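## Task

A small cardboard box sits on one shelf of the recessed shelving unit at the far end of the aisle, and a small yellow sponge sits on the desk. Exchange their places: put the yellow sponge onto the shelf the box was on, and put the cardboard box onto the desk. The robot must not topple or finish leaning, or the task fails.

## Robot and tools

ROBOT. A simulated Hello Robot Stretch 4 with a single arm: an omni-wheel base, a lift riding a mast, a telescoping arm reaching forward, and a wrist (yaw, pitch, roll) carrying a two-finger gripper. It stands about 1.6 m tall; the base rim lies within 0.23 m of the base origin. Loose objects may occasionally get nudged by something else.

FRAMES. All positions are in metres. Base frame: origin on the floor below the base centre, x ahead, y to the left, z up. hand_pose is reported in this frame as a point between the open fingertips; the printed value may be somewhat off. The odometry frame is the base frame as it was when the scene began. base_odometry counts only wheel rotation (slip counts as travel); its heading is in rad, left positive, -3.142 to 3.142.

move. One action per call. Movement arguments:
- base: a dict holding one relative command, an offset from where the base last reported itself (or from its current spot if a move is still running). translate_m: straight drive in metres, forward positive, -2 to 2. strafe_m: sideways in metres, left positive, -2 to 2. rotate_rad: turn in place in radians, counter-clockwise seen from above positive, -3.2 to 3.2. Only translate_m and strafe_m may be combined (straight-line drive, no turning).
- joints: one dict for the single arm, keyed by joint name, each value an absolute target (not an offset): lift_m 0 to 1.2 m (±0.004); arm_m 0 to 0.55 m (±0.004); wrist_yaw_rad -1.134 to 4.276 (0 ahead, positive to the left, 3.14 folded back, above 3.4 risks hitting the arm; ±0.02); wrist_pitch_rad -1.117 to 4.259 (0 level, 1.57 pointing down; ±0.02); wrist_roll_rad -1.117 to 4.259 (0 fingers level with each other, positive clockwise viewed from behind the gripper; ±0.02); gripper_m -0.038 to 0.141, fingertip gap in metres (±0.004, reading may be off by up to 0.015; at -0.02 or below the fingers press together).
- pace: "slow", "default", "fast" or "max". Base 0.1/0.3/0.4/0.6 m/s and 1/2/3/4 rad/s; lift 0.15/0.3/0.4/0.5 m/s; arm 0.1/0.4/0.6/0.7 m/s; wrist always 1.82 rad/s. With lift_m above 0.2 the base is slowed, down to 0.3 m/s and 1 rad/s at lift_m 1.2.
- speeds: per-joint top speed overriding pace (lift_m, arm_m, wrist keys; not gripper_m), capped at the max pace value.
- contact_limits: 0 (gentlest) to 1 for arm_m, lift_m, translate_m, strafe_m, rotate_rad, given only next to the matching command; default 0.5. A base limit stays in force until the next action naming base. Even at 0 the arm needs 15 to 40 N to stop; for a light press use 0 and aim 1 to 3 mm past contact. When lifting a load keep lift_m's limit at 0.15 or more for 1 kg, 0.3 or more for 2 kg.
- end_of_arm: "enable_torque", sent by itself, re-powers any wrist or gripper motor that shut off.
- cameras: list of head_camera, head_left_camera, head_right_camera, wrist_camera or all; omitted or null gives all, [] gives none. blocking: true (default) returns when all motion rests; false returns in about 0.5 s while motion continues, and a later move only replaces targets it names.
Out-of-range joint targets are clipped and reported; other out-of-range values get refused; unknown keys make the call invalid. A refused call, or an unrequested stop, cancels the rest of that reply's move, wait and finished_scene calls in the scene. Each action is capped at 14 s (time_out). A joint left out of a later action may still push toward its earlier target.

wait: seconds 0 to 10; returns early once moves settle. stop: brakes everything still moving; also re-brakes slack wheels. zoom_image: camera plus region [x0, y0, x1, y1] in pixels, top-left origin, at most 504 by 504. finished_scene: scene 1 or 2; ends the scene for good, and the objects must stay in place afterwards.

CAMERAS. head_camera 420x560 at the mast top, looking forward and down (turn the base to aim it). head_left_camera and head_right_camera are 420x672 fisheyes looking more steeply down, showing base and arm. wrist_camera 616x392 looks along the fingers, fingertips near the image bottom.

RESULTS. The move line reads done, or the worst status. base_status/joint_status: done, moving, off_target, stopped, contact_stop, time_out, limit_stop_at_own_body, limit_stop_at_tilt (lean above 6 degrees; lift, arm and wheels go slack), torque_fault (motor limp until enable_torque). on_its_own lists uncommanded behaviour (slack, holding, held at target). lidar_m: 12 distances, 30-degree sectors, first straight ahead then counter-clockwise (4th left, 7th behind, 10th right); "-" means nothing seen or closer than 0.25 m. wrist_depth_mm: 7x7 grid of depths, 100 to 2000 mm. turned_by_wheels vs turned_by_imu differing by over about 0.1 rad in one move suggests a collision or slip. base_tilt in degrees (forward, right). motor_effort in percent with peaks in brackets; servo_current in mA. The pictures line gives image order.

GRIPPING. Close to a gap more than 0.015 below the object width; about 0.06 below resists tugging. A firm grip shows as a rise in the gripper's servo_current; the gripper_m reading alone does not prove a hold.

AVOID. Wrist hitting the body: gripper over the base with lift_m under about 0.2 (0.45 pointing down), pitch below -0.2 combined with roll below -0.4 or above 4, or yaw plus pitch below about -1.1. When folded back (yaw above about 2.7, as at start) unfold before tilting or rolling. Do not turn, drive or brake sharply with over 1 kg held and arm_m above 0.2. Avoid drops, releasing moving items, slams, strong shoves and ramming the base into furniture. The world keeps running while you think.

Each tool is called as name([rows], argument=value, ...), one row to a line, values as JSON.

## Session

move()

Scene clock: 0.00 s.
base_odometry: x=+0.000 y=+0.000 heading=+0.000
turned_by_wheels: +0.000
turned_by_imu: +0.000
base_tilt: forward=-0.1 right=-0.9
lidar_m: 1.18 1.97 0.85 0.95 1.65 2.75 1.49 1.35 2.05 1.17 1.01 1.01
base_status: not commanded
joint_positions: lift_m=+0.273 arm_m=+0.001 wrist_yaw_rad=+3.144 wrist_pitch_rad=+0.002 wrist_roll_rad=+0.000 gripper_m=+0.056
joint_status: not commanded
measured_speeds: all 0
motor_effort: lift_m=+20 arm_m=+0 wheel_0=-2 wheel_1=+0 wheel_2=+1
servo_current: wrist_yaw_rad=26 wrist_pitch_rad=33 wrist_roll_rad=52 gripper_m=33
hand_pose: x=-0.1168 y=+0.0868 z=+0.4511 quat_wxyz=(-0.001, -0.001, +0.000, +1.000) (m; base frame)
wrist_depth_mm: - 138 - - - - - / - 134 - - - - - / 114 137 218 - - - - / 135 157 - - - - - / 1576 - - - - - - / 1576 1661 213 1808 1921 - - / 1078 180 1078 179 183 1366 1308
pictures: head_camera, head_left_camera, head_right_camera, wrist_camera

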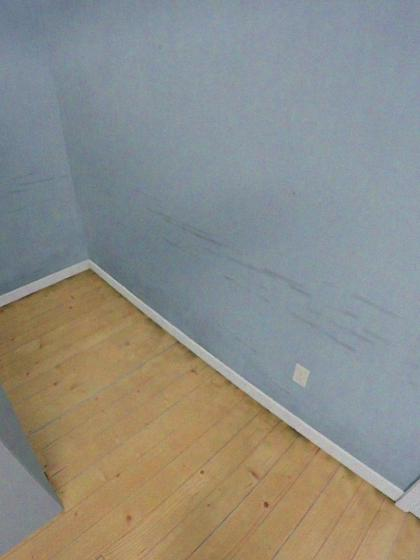

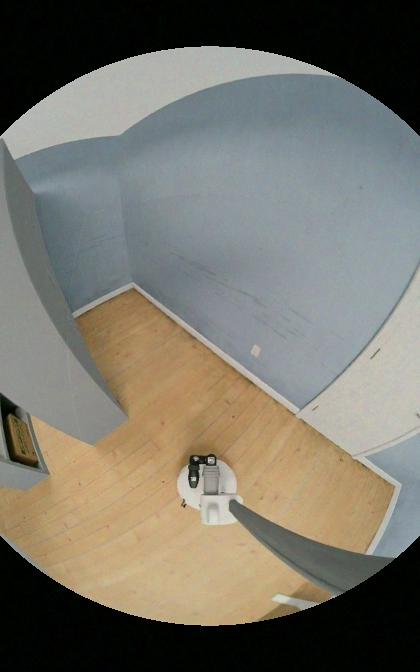

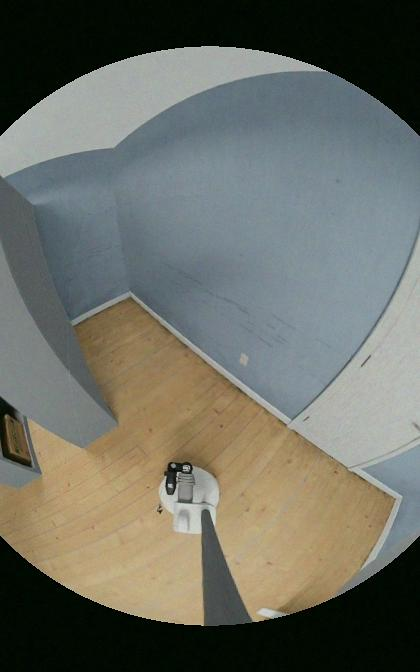

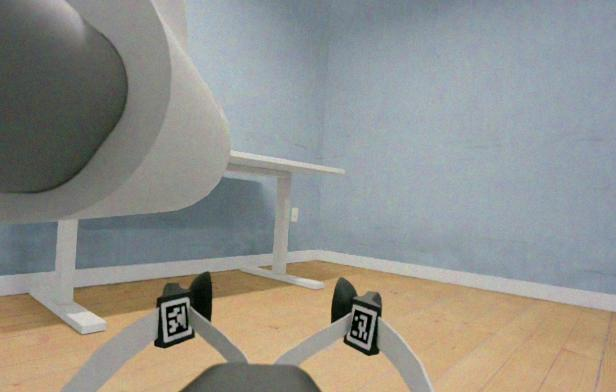

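move(base={"rotate_rad": 0.737}, cameras=["head_camera", "head_left_camera", "head_right_camera"])

Scene clock: 2.03 s.
move: done
base_odometry: x=+0.000 y=+0.000 heading=+0.736
turned_by_wheels: +0.736
turned_by_imu: +0.720
base_tilt: forward=-0.1 right=-0.9
lidar_m: 0.84 0.87 1.46 2.75 1.94 1.37 1.37 1.57 1.05 1.00 1.04 1.34
base_status: done
joint_positions: lift_m=+0.273 arm_m=+0.001 wrist_yaw_rad=+3.144 wrist_pitch_rad=+0.002 wrist_roll_rad=+0.000 gripper_m=+0.056
joint_status: not commanded
measured_speeds: all 0
motor_effort: lift_m=+20(20) arm_m=+4(4) wheel_0=-3(10) wheel_1=-2(11) wheel_2=-3(11)
servo_current: wrist_yaw_rad=39(65) wrist_pitch_rad=52(59) wrist_roll_rad=52(52) gripper_m=33(52)
hand_pose: x=-0.1168 y=+0.0868 z=+0.4511 quat_wxyz=(-0.001, -0.001, +0.000, +1.000) (m; base frame)
wrist_depth_mm: - 138 - - - - - / - 134 - - - - - / 114 137 229 - - - - / 135 158 - - - - - / - - - - - - - / 1576 1661 214 1808 1756 - 1921 / 1078 180 1078 179 182 1366 1308
pictures: head_camera, head_left_camera, head_right_camera

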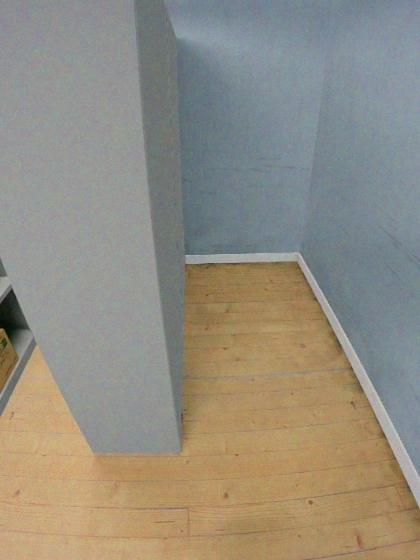

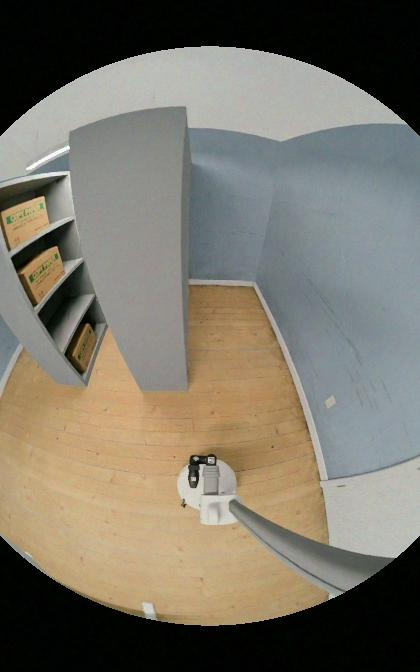

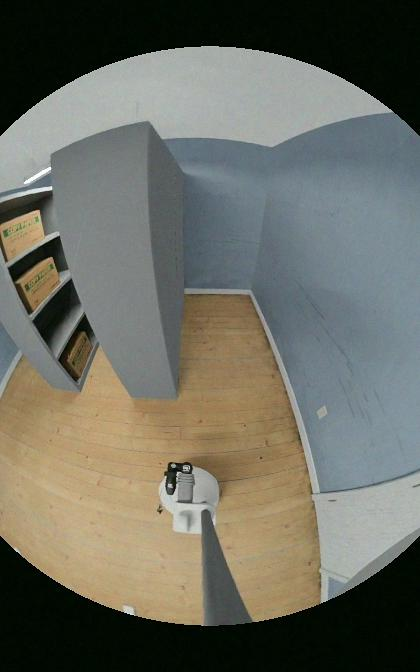

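move(base={"rotate_rad": -3.195}, joints={"lift_m": 0.55})

Scene clock: 6.47 s.
move: done
base_odometry: x=+0.000 y=+0.000 heading=-2.458
turned_by_wheels: -3.195
turned_by_imu: -3.121
base_tilt: forward=-0.1 right=-0.9
lidar_m: 1.36 1.60 1.05 1.01 1.02 1.33 0.84 0.87 1.45 2.75 1.99 1.38
base_status: done
joint_positions: lift_m=+0.550 arm_m=+0.001 wrist_yaw_rad=+3.144 wrist_pitch_rad=+0.002 wrist_roll_rad=+0.000 gripper_m=+0.056
joint_status: all done
measured_speeds: all 0
motor_effort: lift_m=+23(26) arm_m=-3(4) wheel_0=+2(10) wheel_1=+1(12) wheel_2=+1(11)
servo_current: wrist_yaw_rad=39(65) wrist_pitch_rad=52(65) wrist_roll_rad=52(59) gripper_m=26(65)
hand_pose: x=-0.1168 y=+0.0868 z=+0.7274 quat_wxyz=(-0.001, -0.001, +0.000, +1.000) (m; base frame)
wrist_depth_mm: - 138 - - - - - / - 135 - - - - - / 113 138 214 - - - - / 135 153 - - - - - / - - - - - - - / - - 211 - 208 - - / - 133 1397 179 176 - -
pictures: head_camera, head_left_camera, head_right_camera, wrist_camera

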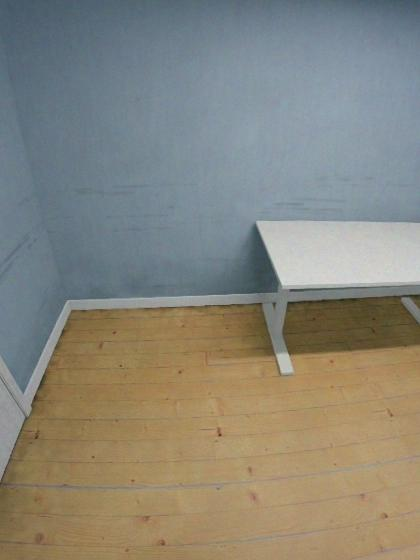

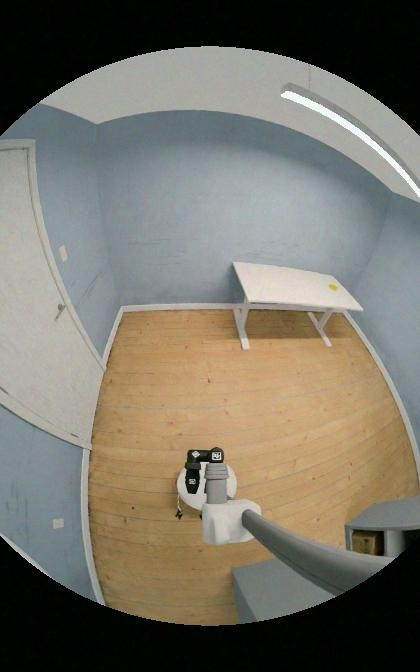

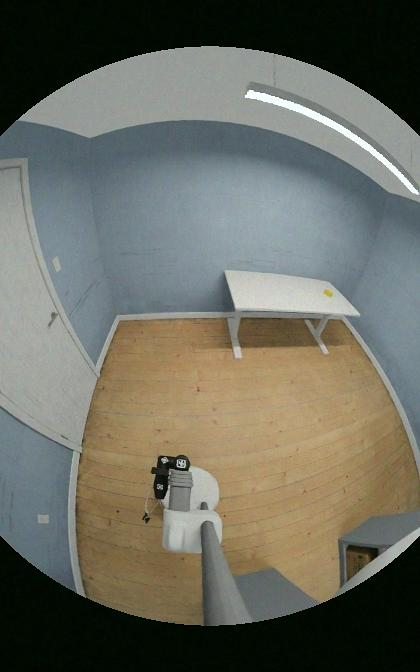

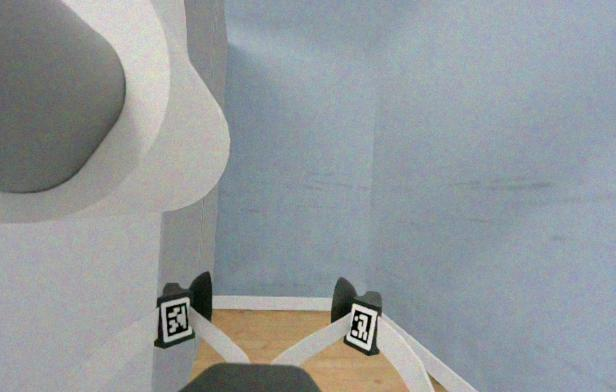

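move(base={"rotate_rad": 0.09}, cameras=[])

move(base={"translate_m": 0.35, "strafe_m": -1.35}, joints={"lift_m": 0.75, "wrist_yaw_rad": 0.0, "wrist_pitch_rad": 0.5, "gripper_m": 0.12})

Scene clock: 8.30 s.
move: done
base_odometry: x=+0.000 y=+0.000 heading=-2.369
turned_by_wheels: +0.090
turned_by_imu: +0.088
base_tilt: forward=-0.1 right=-0.9
lidar_m: 1.67 1.37 1.01 1.00 1.06 1.44 0.84 0.88 1.46 2.76 1.78 1.36
base_status: done
joint_positions: lift_m=+0.550 arm_m=+0.001 wrist_yaw_rad=+3.144 wrist_pitch_rad=+0.002 wrist_roll_rad=+0.000 gripper_m=+0.056
joint_status: not commanded
measured_speeds: all 0
motor_effort: lift_m=+23(23) arm_m=-4(4) wheel_0=+0(5) wheel_1=-3(7) wheel_2=-2(8)
servo_current: wrist_yaw_rad=46(85) wrist_pitch_rad=33(52) wrist_roll_rad=52(59) gripper_m=39(52)
hand_pose: x=-0.1168 y=+0.0868 z=+0.7274 quat_wxyz=(-0.001, -0.001, +0.000, +1.000) (m; base frame)
wrist_depth_mm: - 138 - - - - - / - 135 1756 - - - - / 113 137 214 - - - - / 135 152 - - - - - / - - - - - - - / - - 209 - - - - / - 134 171 179 184 - -
pictures: none
No camera images: "cameras" was empty.

Scene clock: 14.40 s.
move: done
base_odometry: x=-1.193 y=+0.722 heading=-2.369
turned_by_wheels: +0.000
turned_by_imu: +0.000
base_tilt: forward=-0.1 right=-0.9
lidar_m: 0.90 0.96 2.42 2.32 1.71 1.41 1.18 2.03 1.48 1.41 1.47 0.94
base_status: done
joint_positions: lift_m=+0.750 arm_m=+0.001 wrist_yaw_rad=+0.001 wrist_pitch_rad=+0.498 wrist_roll_rad=+0.000 gripper_m=+0.120
joint_status: all done
measured_speeds: all 0
motor_effort: lift_m=+22(27) arm_m=-4(4) wheel_0=+0(12) wheel_1=-3(14) wheel_2=-2(10)
servo_current: wrist_yaw_rad=59(137) wrist_pitch_rad=46(104) wrist_roll_rad=52(59) gripper_m=46(117)
hand_pose: x=+0.4252 y=-0.0871 z=+0.7901 quat_wxyz=(+0.969, +0.000, +0.247, +0.001) (m; base frame)
wrist_depth_mm: - - - - - - - / - - - - 976 - - / - - - - - - - / - - - - - - 1661 / 1397 1499 1537 1537 1499 1618 1661 / 1205 190 1281 1308 223 1366 1366 / 1008 1042 168 158 182 1138 1182
pictures: head_camera, head_left_camera, head_right_camera, wrist_camera

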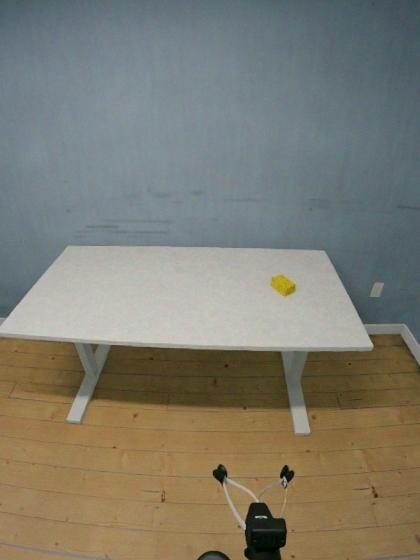

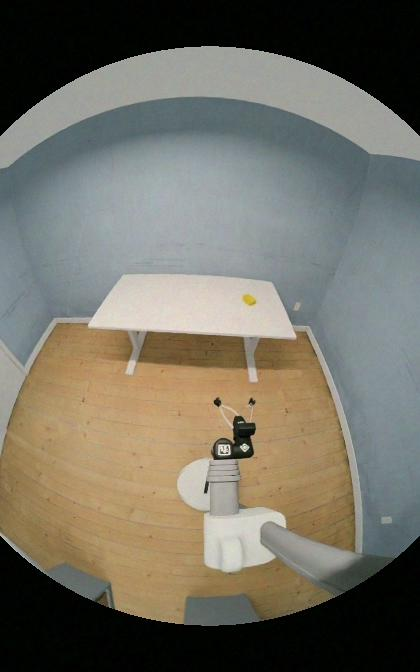

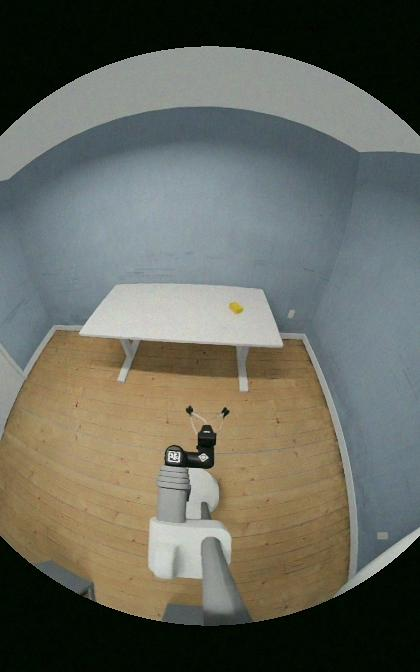

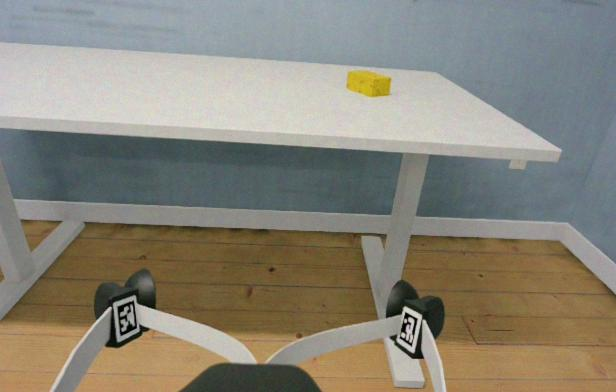

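zoom_image(camera="wrist_camera", region=[320, 40, 420, 120])

zoom_image(camera="head_camera", region=[230, 250, 330, 330])

Scaled by 5.040.

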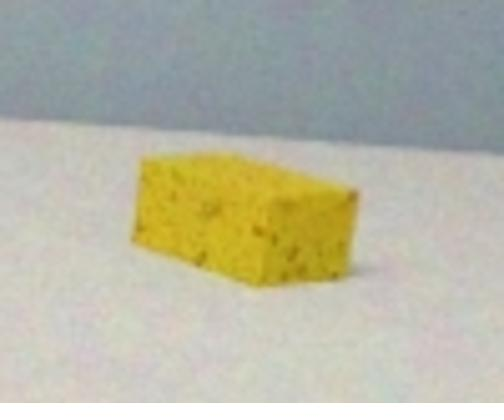

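Scaled by 5.040 from the camera's 420x560 image, which has a finer 600x800 frame.

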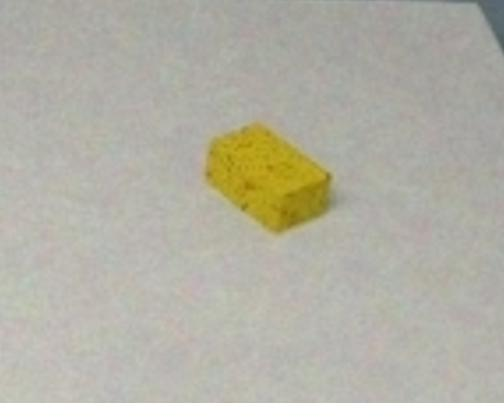

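move(base={"translate_m": 0.43, "strafe_m": -0.43}, joints={"lift_m": 0.82, "wrist_yaw_rad": 0.7, "wrist_pitch_rad": 0.45, "arm_m": 0.1})

Scene clock: 20.50 s.
move: done
base_odometry: x=-1.801 y=+0.730 heading=-2.369
turned_by_wheels: +0.000
turned_by_imu: +0.000
base_tilt: forward=-0.1 right=-0.9
lidar_m: 0.48 0.49 0.69 2.76 2.31 1.68 1.60 1.42 1.02 0.98 1.01 0.49
base_status: done
joint_positions: lift_m=+0.820 arm_m=+0.100 wrist_yaw_rad=+0.699 wrist_pitch_rad=+0.456 wrist_roll_rad=+0.000 gripper_m=+0.120
joint_status: all done
measured_speeds: all 0
motor_effort: lift_m=+23(26) arm_m=+5(7) wheel_0=+0(11) wheel_1=-4(10) wheel_2=+0(12)
servo_current: wrist_yaw_rad=46(111) wrist_pitch_rad=46(111) wrist_roll_rad=46(59) gripper_m=46(59)
hand_pose: x=+0.5253 y=+0.0996 z=+0.8708 quat_wxyz=(+0.915, -0.077, +0.212, +0.333) (m; base frame)
wrist_depth_mm: - - - - - - - / - - - - - - - / - - - - - - - / - - - - - - - / - - - - 488 - - / 1366 189 - - 197 - - / 1118 - 141 158 - - -
pictures: head_camera, head_left_camera, head_right_camera, wrist_camera

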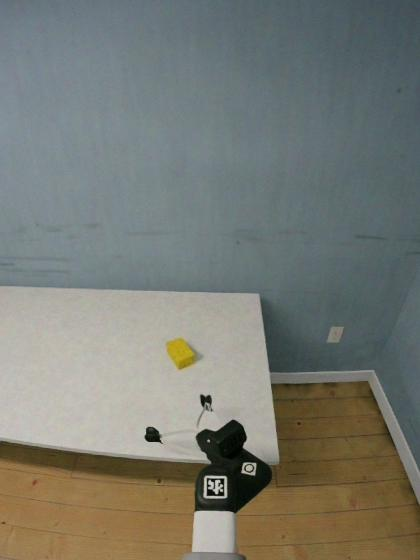

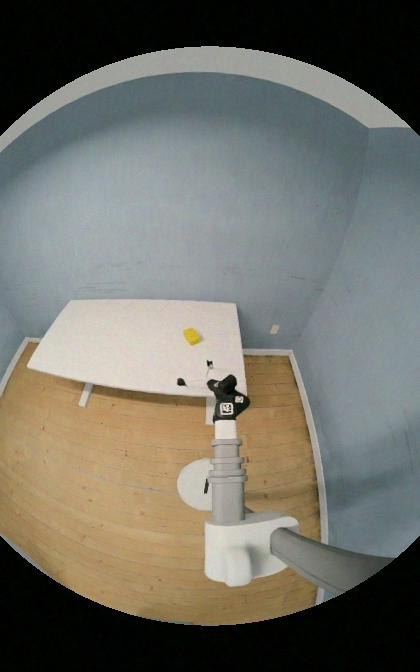

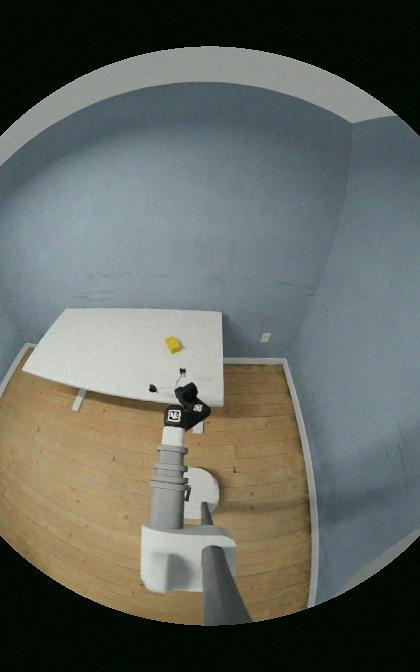

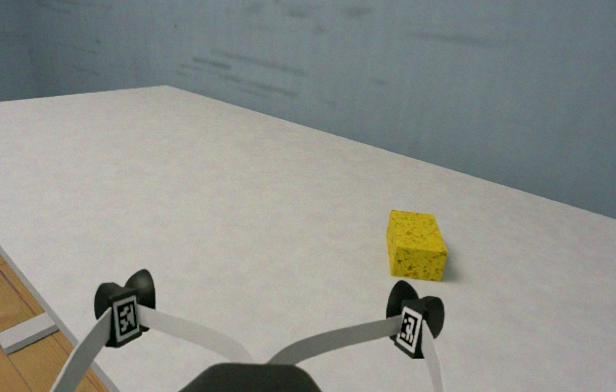

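move(base={"strafe_m": 0.077}, joints={"wrist_yaw_rad": 0.55, "arm_m": 0.36, "gripper_m": 0.125, "lift_m": 0.79})

Scene clock: 23.93 s.
move: done
base_odometry: x=-1.747 y=+0.675 heading=-2.369
turned_by_wheels: +0.000
turned_by_imu: +0.001
base_tilt: forward=-0.1 right=-0.9
lidar_m: 0.47 0.49 0.69 2.67 2.82 1.67 1.62 1.52 1.11 1.06 1.09 0.50
base_status: done
joint_positions: lift_m=+0.790 arm_m=+0.360 wrist_yaw_rad=+0.551 wrist_pitch_rad=+0.456 wrist_roll_rad=+0.000 gripper_m=+0.125
joint_status: all done
measured_speeds: all 0
motor_effort: lift_m=+14(21) arm_m=+5(7) wheel_0=+0(12) wheel_1=+0(13) wheel_2=+0(4)
servo_current: wrist_yaw_rad=46(111) wrist_pitch_rad=39(65) wrist_roll_rad=39(59) gripper_m=33(59)
hand_pose: x=+0.7971 y=+0.0611 z=+0.8415 quat_wxyz=(+0.937, -0.062, +0.218, +0.265) (m; base frame)
wrist_depth_mm: - - - - - - - / - - - - - - - / - - - - - - - / - - - - - - - / - - - - - - - / - 189 - 315 201 - - / - - 143 164 - - -
pictures: head_camera, head_left_camera, head_right_camera, wrist_camera

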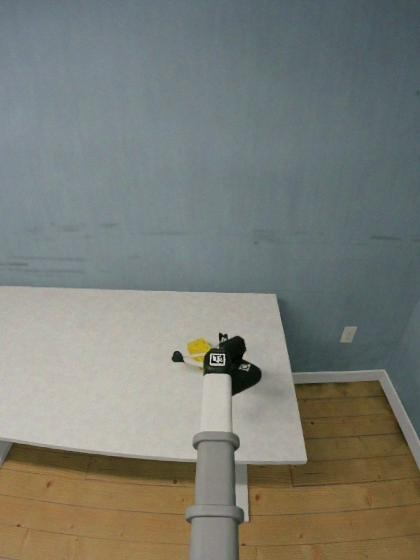

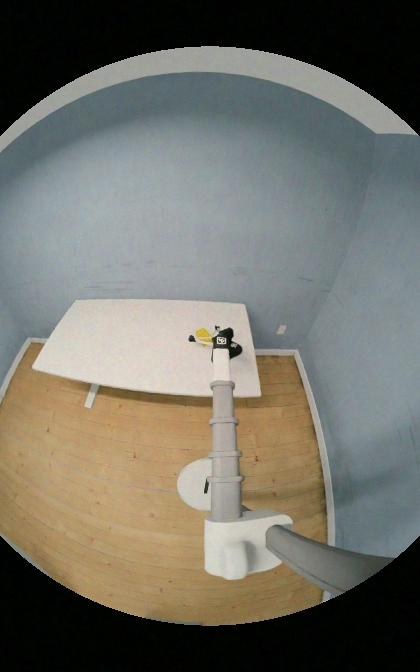

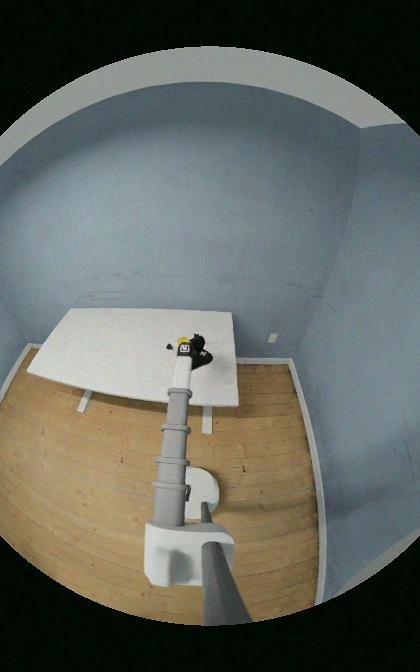

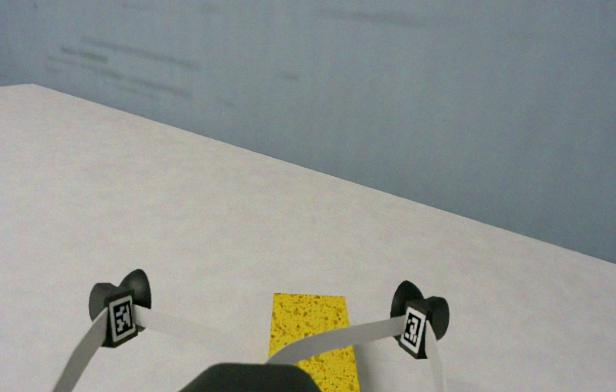

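move(joints={"arm_m": 0.415}, cameras=["wrist_camera"])

move(joints={"lift_m": 0.735}, cameras=["wrist_camera", "head_camera"])

Scene clock: 25.57 s.
move: done
base_odometry: x=-1.747 y=+0.675 heading=-2.369
turned_by_wheels: +0.000
turned_by_imu: +0.000
base_tilt: forward=-0.1 right=-0.9
lidar_m: 0.47 0.50 0.71 2.66 2.82 1.67 1.61 1.52 1.11 1.06 1.10 0.50
base_status: not commanded
joint_positions: lift_m=+0.790 arm_m=+0.415 wrist_yaw_rad=+0.551 wrist_pitch_rad=+0.456 wrist_roll_rad=+0.000 gripper_m=+0.125
joint_status: all done
measured_speeds: all 0
motor_effort: lift_m=+15(15) arm_m=+5(6) wheel_0=-1(1) wheel_1=+0(0) wheel_2=+0(0)
servo_current: wrist_yaw_rad=52(59) wrist_pitch_rad=46(65) wrist_roll_rad=46(52) gripper_m=26(46)
hand_pose: x=+0.8521 y=+0.0611 z=+0.8415 quat_wxyz=(+0.937, -0.062, +0.218, +0.265) (m; base frame)
wrist_depth_mm: - - - - - - - / - - - - - - - / - - - - - - - / - - - - - - - / - - - - - - - / - 189 - - 201 - - / - - 143 159 - - -
pictures: wrist_camera

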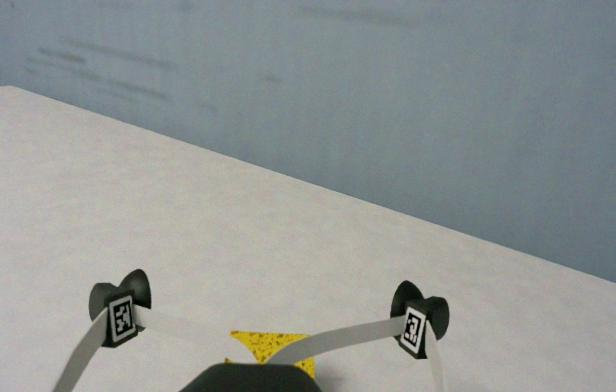

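Scene clock: 26.70 s.
move: done
base_odometry: x=-1.747 y=+0.675 heading=-2.369
turned_by_wheels: +0.000
turned_by_imu: +0.000
base_tilt: forward=-0.1 right=-0.9
lidar_m: 0.47 0.50 0.70 2.65 2.80 1.68 1.62 1.54 1.11 1.05 1.10 0.48
base_status: not commanded
joint_positions: lift_m=+0.735 arm_m=+0.415 wrist_yaw_rad=+0.551 wrist_pitch_rad=+0.456 wrist_roll_rad=+0.000 gripper_m=+0.125
joint_status: all done
measured_speeds: all 0
motor_effort: lift_m=+14(15) arm_m=+5(5) wheel_0=-1(1) wheel_1=+0(0) wheel_2=+0(0)
servo_current: wrist_yaw_rad=52(65) wrist_pitch_rad=46(59) wrist_roll_rad=46(59) gripper_m=26(52)
hand_pose: x=+0.8521 y=+0.0611 z=+0.7865 quat_wxyz=(+0.937, -0.062, +0.218, +0.265) (m; base frame)
wrist_depth_mm: - - - - - - - / - - - - - - - / - - - - - - - / - - - - - - - / - - - - - - - / - 189 228 241 201 - - / - - 151 159 - - -
pictures: head_camera, wrist_camera

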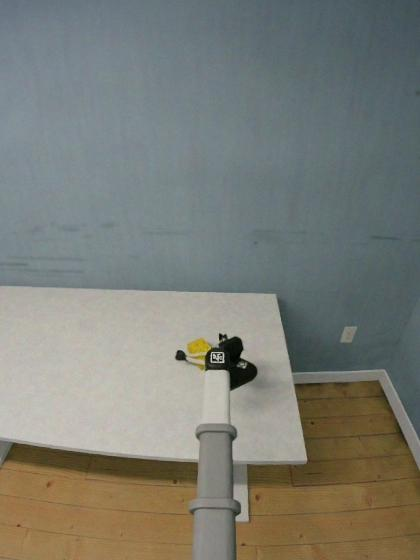

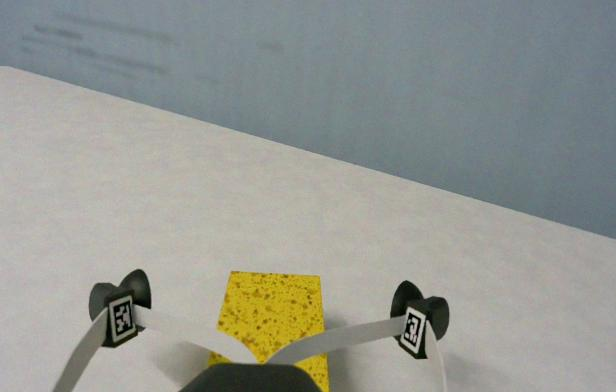

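move(joints={"lift_m": 0.696}, cameras=["wrist_camera", "head_camera"])

zoom_image(camera="wrist_camera", region=[60, 200, 480, 392])

Scene clock: 28.13 s.
move: done
base_odometry: x=-1.747 y=+0.675 heading=-2.369
turned_by_wheels: +0.000
turned_by_imu: +0.000
base_tilt: forward=-0.1 right=-0.9
lidar_m: 0.47 0.50 0.70 2.66 2.80 1.69 1.61 1.52 1.10 1.05 1.10 0.47
base_status: not commanded
joint_positions: lift_m=+0.696 arm_m=+0.415 wrist_yaw_rad=+0.551 wrist_pitch_rad=+0.453 wrist_roll_rad=+0.000 gripper_m=+0.125
joint_status: all done
measured_speeds: all 0
motor_effort: lift_m=+13(15) arm_m=+5(6) wheel_0=-1(1) wheel_1=+0(0) wheel_2=+0(0)
servo_current: wrist_yaw_rad=59(59) wrist_pitch_rad=39(52) wrist_roll_rad=52(59) gripper_m=39(46)
hand_pose: x=+0.8525 y=+0.0613 z=+0.7485 quat_wxyz=(+0.938, -0.061, +0.216, +0.265) (m; base frame)
wrist_depth_mm: - - - - - - - / - - - - - - - / - - - - - - - / - - - - - - - / - - 221 233 - - - / - 186 180 190 201 - - / - - 157 163 - - -
pictures: head_camera, wrist_camera

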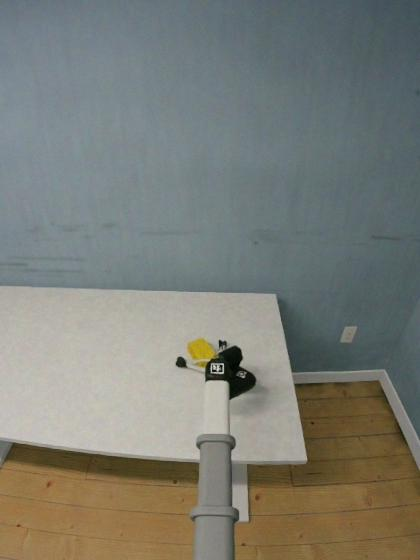

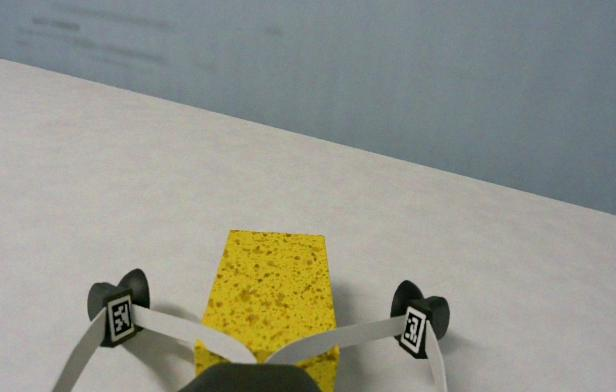

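Scaled by 1.200.

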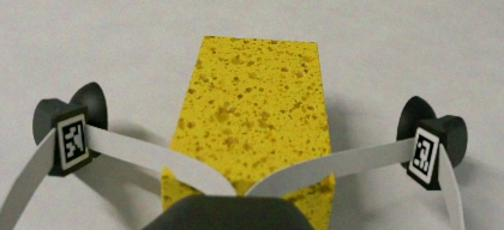

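move(joints={"gripper_m": 0.015}, cameras=["wrist_camera"])

move(joints={"lift_m": 0.78}, pace="slow", cameras=["wrist_camera", "head_camera"])

Scene clock: 30.53 s.
move: done
base_odometry: x=-1.747 y=+0.675 heading=-2.369
turned_by_wheels: +0.000
turned_by_imu: +0.001
base_tilt: forward=-0.1 right=-0.9
lidar_m: 0.48 0.50 0.68 2.66 2.82 1.69 1.61 1.53 1.09 1.05 1.09 0.49
base_status: not commanded
joint_positions: lift_m=+0.696 arm_m=+0.415 wrist_yaw_rad=+0.551 wrist_pitch_rad=+0.453 wrist_roll_rad=+0.000 gripper_m=+0.016
joint_status: all done
measured_speeds: all 0
motor_effort: lift_m=+14(14) arm_m=+5(5) wheel_0=+0(1) wheel_1=+0(0) wheel_2=+0(0)
servo_current: wrist_yaw_rad=52(78) wrist_pitch_rad=39(59) wrist_roll_rad=46(52) gripper_m=85(169)
hand_pose: x=+0.8525 y=+0.0613 z=+0.7484 quat_wxyz=(+0.938, -0.061, +0.216, +0.265) (m; base frame)
wrist_depth_mm: - - - - - - - / - - - - - - - / - - - - - - - / - - - - - - - / - - 206 208 - - - / - 179 176 175 186 - - / 125 - 148 150 177 - -
pictures: wrist_camera

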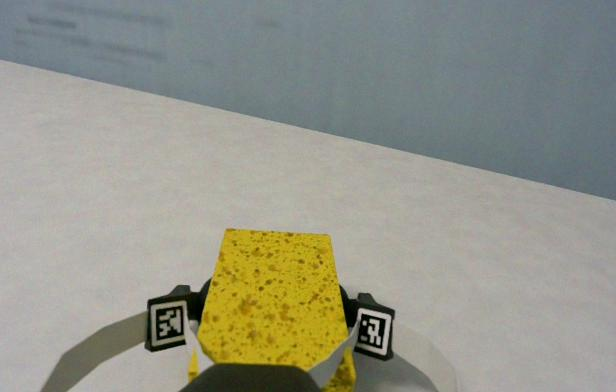

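Scene clock: 32.10 s.
move: done
base_odometry: x=-1.747 y=+0.675 heading=-2.369
turned_by_wheels: +0.000
turned_by_imu: +0.000
base_tilt: forward=-0.1 right=-0.9
lidar_m: 0.47 0.49 0.70 2.66 2.82 1.69 1.61 1.52 1.11 1.05 1.09 0.48
base_status: not commanded
joint_positions: lift_m=+0.780 arm_m=+0.415 wrist_yaw_rad=+0.551 wrist_pitch_rad=+0.453 wrist_roll_rad=+0.000 gripper_m=+0.016
joint_status: all done
measured_speeds: all 0
motor_effort: lift_m=+23(26) arm_m=+5(5) wheel_0=-1(1) wheel_1=+0(0) wheel_2=+0(0)
servo_current: wrist_yaw_rad=33(72) wrist_pitch_rad=39(52) wrist_roll_rad=46(59) gripper_m=72(98)
hand_pose: x=+0.8525 y=+0.0613 z=+0.8317 quat_wxyz=(+0.938, -0.061, +0.216, +0.265) (m; base frame)
wrist_depth_mm: - - - - - - - / - - - - - - - / - - - - - - - / - - - - - - - / - - 206 208 - - - / - 178 177 175 186 - - / 125 - 148 150 177 - -
pictures: head_camera, wrist_camera

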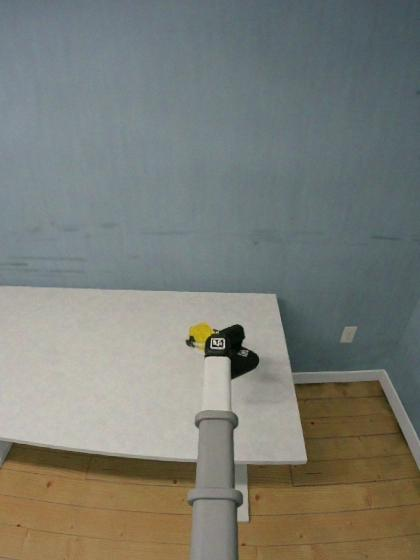

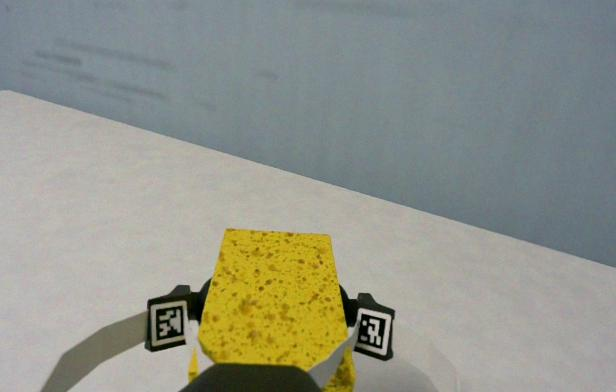

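move(base={"translate_m": -0.5, "strafe_m": 0.9}, joints={"arm_m": 0.0, "wrist_yaw_rad": 3.12}, pace="fast", cameras=["wrist_camera"])

move(base={"rotate_rad": -1.607}, joints={"lift_m": 0.6})

Scene clock: 36.70 s.
move: done
base_odometry: x=-0.761 y=+0.379 heading=-2.369
turned_by_wheels: +0.000
turned_by_imu: +0.002
base_tilt: forward=-0.1 right=-0.9
lidar_m: 0.99 1.04 1.87 1.78 1.88 1.17 1.14 1.18 2.03 1.96 1.36 1.03
base_status: done
joint_positions: lift_m=+0.780 arm_m=+0.001 wrist_yaw_rad=+3.119 wrist_pitch_rad=+0.453 wrist_roll_rad=+0.000 gripper_m=+0.016
joint_status: all done
measured_speeds: all 0
motor_effort: lift_m=+23(24) arm_m=-4(7) wheel_0=+1(15) wheel_1=+2(14) wheel_2=+1(10)
servo_current: wrist_yaw_rad=46(130) wrist_pitch_rad=59(65) wrist_roll_rad=52(59) gripper_m=78(91)
hand_pose: x=-0.0854 y=+0.0934 z=+0.8317 quat_wxyz=(+0.011, -0.224, +0.003, +0.974) (m; base frame)
wrist_depth_mm: - - - - - - - / - - - - - - - / - 1499 - - - - - / - 1336 - - - - - / - 1537 1537 211 - 1808 1808 / 1281 1308 176 175 193 1464 1499 / 258 1098 150 148 181 1281 1255
pictures: wrist_camera

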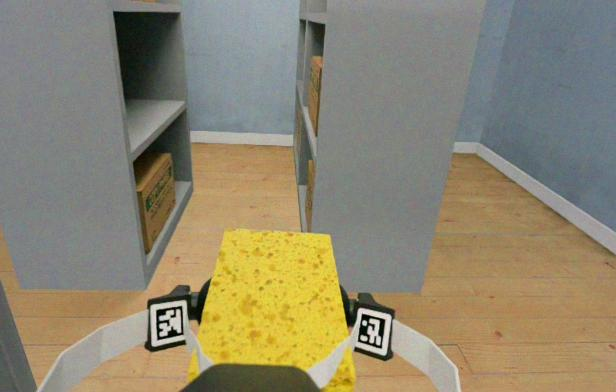

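Scene clock: 38.80 s.
move: done
base_odometry: x=-0.761 y=+0.379 heading=+2.308
turned_by_wheels: -1.607
turned_by_imu: -1.569
base_tilt: forward=-0.1 right=-0.9
lidar_m: 1.96 1.43 1.02 0.98 1.03 1.84 1.79 1.88 1.17 1.15 1.17 2.05
base_status: done
joint_positions: lift_m=+0.600 arm_m=+0.001 wrist_yaw_rad=+3.119 wrist_pitch_rad=+0.453 wrist_roll_rad=+0.000 gripper_m=+0.016
joint_status: all done
measured_speeds: all 0
motor_effort: lift_m=+14(21) arm_m=-5(5) wheel_0=+3(10) wheel_1=+4(11) wheel_2=+0(13)
servo_current: wrist_yaw_rad=46(85) wrist_pitch_rad=46(59) wrist_roll_rad=46(59) gripper_m=78(98)
hand_pose: x=-0.0854 y=+0.0934 z=+0.6524 quat_wxyz=(+0.011, -0.224, +0.003, +0.974) (m; base frame)
wrist_depth_mm: - - 1708 - - - - / - - 1808 - - - - / - - 1863 - - - - / 1661 1708 1808 1863 1921 - - / 1308 1336 1255 213 1464 1499 1537 / 1078 1118 176 175 1160 1205 1229 / 260 891 150 148 180 1042 1025
pictures: head_camera, head_left_camera, head_right_camera, wrist_camera

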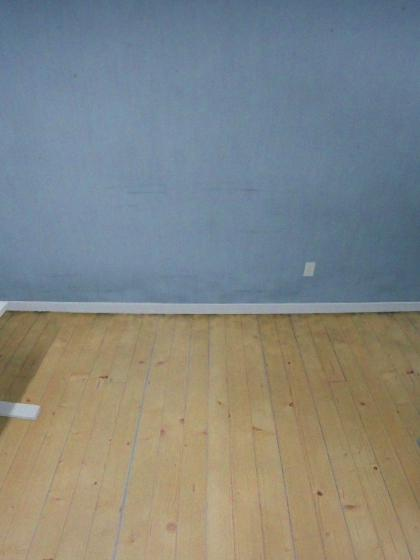

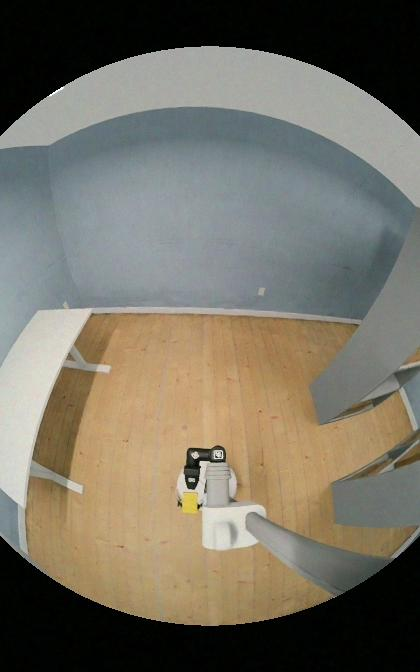

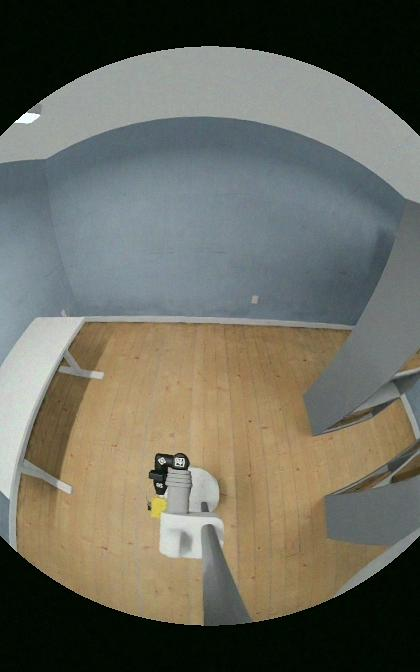

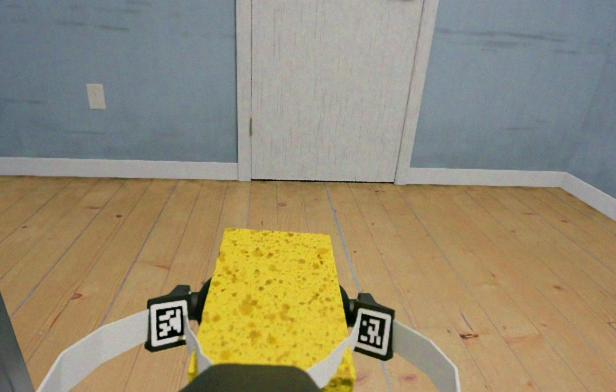

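move(base={"strafe_m": -0.65, "translate_m": 0.06}, cameras=["head_left_camera", "head_right_camera"])

Scene clock: 43.70 s.
move: done
base_odometry: x=-0.320 y=+0.860 heading=+2.307
turned_by_wheels: +0.000
turned_by_imu: +0.000
base_tilt: forward=-0.2 right=-0.9
lidar_m: 1.91 1.98 1.71 1.64 1.71 1.93 1.84 0.68 0.55 0.99 0.58 0.66
base_status: done
joint_positions: lift_m=+0.600 arm_m=+0.001 wrist_yaw_rad=+3.119 wrist_pitch_rad=+0.453 wrist_roll_rad=+0.000 gripper_m=+0.016
joint_status: not commanded
measured_speeds: all 0
motor_effort: lift_m=+16(16) arm_m=-4(5) wheel_0=-1(12) wheel_1=-3(14) wheel_2=-2(8)
servo_current: wrist_yaw_rad=26(65) wrist_pitch_rad=39(59) wrist_roll_rad=46(59) gripper_m=65(91)
hand_pose: x=-0.0854 y=+0.0934 z=+0.6523 quat_wxyz=(+0.011, -0.224, +0.003, +0.974) (m; base frame)
wrist_depth_mm: - - - - 1756 - - / - - - - 1863 - - / - - - - - - - / 1708 1708 1808 1863 1921 - - / 1308 1366 1255 213 1464 1499 1576 / 1098 1098 176 175 1160 1205 1205 / 257 891 150 148 181 1042 1025
pictures: head_left_camera, head_right_camera

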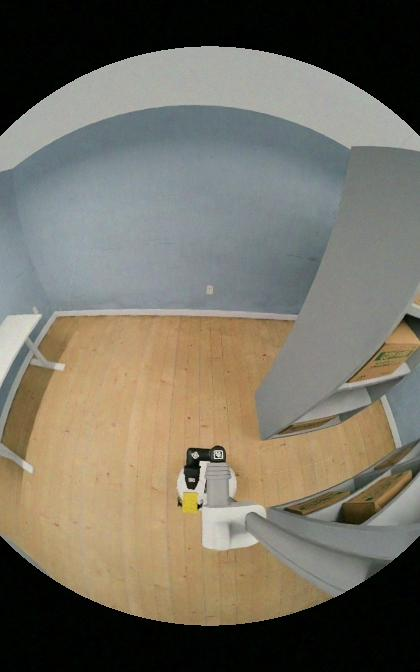

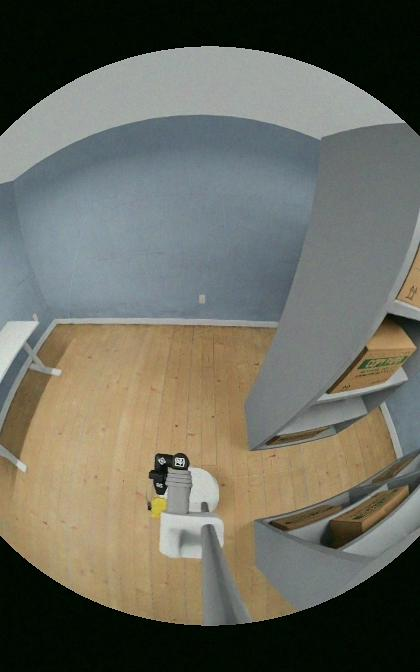

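move(base={"strafe_m": -0.75, "translate_m": 0.028}, cameras=[])

Scene clock: 47.90 s.
move: done
base_odometry: x=+0.217 y=+1.385 heading=+2.307
turned_by_wheels: +0.000
turned_by_imu: +0.000
base_tilt: forward=-0.1 right=-0.9
lidar_m: 0.32 0.33 2.49 2.38 2.68 0.31 0.27 0.29 0.39 1.03 0.48 0.34
base_status: done
joint_positions: lift_m=+0.600 arm_m=+0.001 wrist_yaw_rad=+3.119 wrist_pitch_rad=+0.453 wrist_roll_rad=+0.000 gripper_m=+0.016
joint_status: not commanded
measured_speeds: all 0
motor_effort: lift_m=+15(15) arm_m=-5(5) wheel_0=+1(13) wheel_1=-1(15) wheel_2=-2(10)
servo_current: wrist_yaw_rad=33(65) wrist_pitch_rad=39(59) wrist_roll_rad=46(59) gripper_m=65(104)
hand_pose: x=-0.0854 y=+0.0934 z=+0.6523 quat_wxyz=(+0.011, -0.224, +0.003, +0.974) (m; base frame)
wrist_depth_mm: 347 377 - - - 1808 1808 / 370 382 - - - - - / 392 410 - - - - - / 418 430 - - - - - / 436 445 207 207 - 1499 1537 / - 178 176 175 193 1205 1229 / 133 - 148 147 181 1042 1025
pictures: none
No camera images: "cameras" was empty.

move(base={"rotate_rad": 0.03}, cameras=[])

move(base={"strafe_m": -0.5, "translate_m": 0.02})

Scene clock: 48.77 s.
move: done
base_odometry: x=+0.217 y=+1.385 heading=+2.336
turned_by_wheels: +0.029
turned_by_imu: +0.029
base_tilt: forward=-0.1 right=-0.9
lidar_m: 0.31 0.33 2.46 2.38 2.61 0.29 0.28 0.30 0.41 1.13 0.48 0.33
base_status: done
joint_positions: lift_m=+0.600 arm_m=+0.001 wrist_yaw_rad=+3.119 wrist_pitch_rad=+0.453 wrist_roll_rad=+0.000 gripper_m=+0.016
joint_status: not commanded
measured_speeds: all 0
motor_effort: lift_m=+15(15) arm_m=-4(5) wheel_0=-3(4) wheel_1=-4(6) wheel_2=-3(5)
servo_current: wrist_yaw_rad=46(65) wrist_pitch_rad=46(52) wrist_roll_rad=46(52) gripper_m=72(98)
hand_pose: x=-0.0854 y=+0.0934 z=+0.6523 quat_wxyz=(+0.011, -0.224, +0.003, +0.974) (m; base frame)
wrist_depth_mm: 353 364 603 - - - 1808 / 373 387 621 - - 1921 - / 394 404 627 - - - - / 421 430 - - - - - / 442 445 206 207 - 1464 1537 / - 179 177 175 189 1205 1229 / 133 - 148 148 180 1025 1008
pictures: none
No camera images: "cameras" was empty.

Scene clock: 51.80 s.
move: done
base_odometry: x=+0.564 y=+1.745 heading=+2.336
turned_by_wheels: +0.000
turned_by_imu: +0.000
base_tilt: forward=-0.1 right=-0.9
lidar_m: 0.29 0.32 0.43 2.87 0.44 0.32 0.29 0.31 0.43 1.09 1.07 0.31
base_status: done
joint_positions: lift_m=+0.600 arm_m=+0.001 wrist_yaw_rad=+3.119 wrist_pitch_rad=+0.453 wrist_roll_rad=+0.000 gripper_m=+0.016
joint_status: not commanded
measured_speeds: all 0
motor_effort: lift_m=+16(16) arm_m=-4(5) wheel_0=-1(12) wheel_1=-1(14) wheel_2=-2(9)
servo_current: wrist_yaw_rad=33(72) wrist_pitch_rad=26(59) wrist_roll_rad=59(59) gripper_m=78(98)
hand_pose: x=-0.0854 y=+0.0934 z=+0.6523 quat_wxyz=(+0.011, -0.224, +0.003, +0.974) (m; base frame)
wrist_depth_mm: - - 382 387 394 402 407 / 397 - 402 410 415 424 427 / 402 - 430 436 442 449 452 / 427 - 455 466 473 480 480 / 455 - 211 213 496 504 - / 488 178 176 175 186 - - / 258 - 149 148 177 - -
pictures: head_camera, head_left_camera, head_right_camera, wrist_camera

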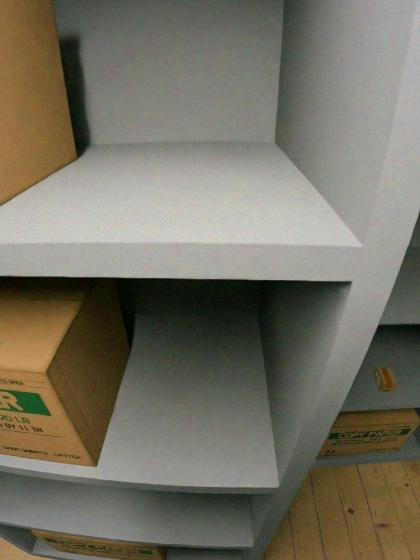

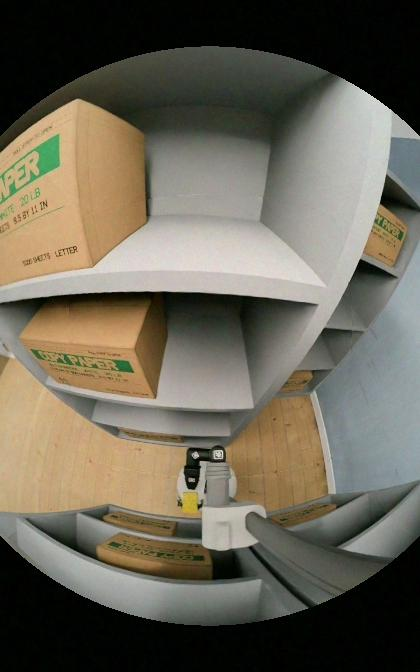

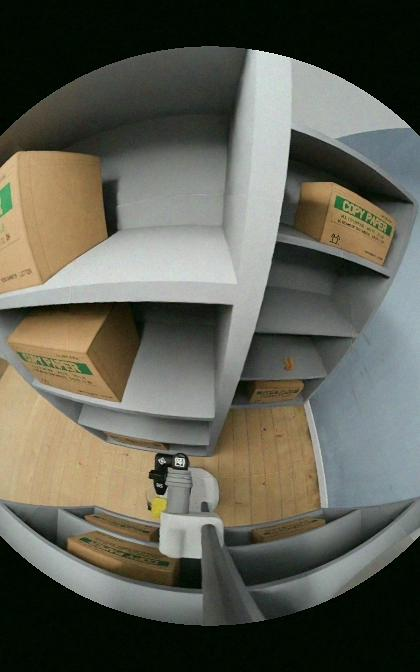

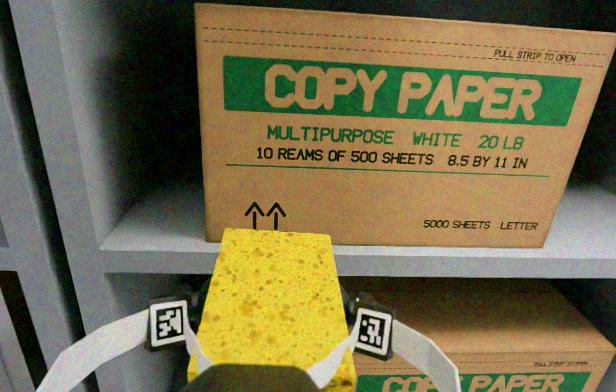

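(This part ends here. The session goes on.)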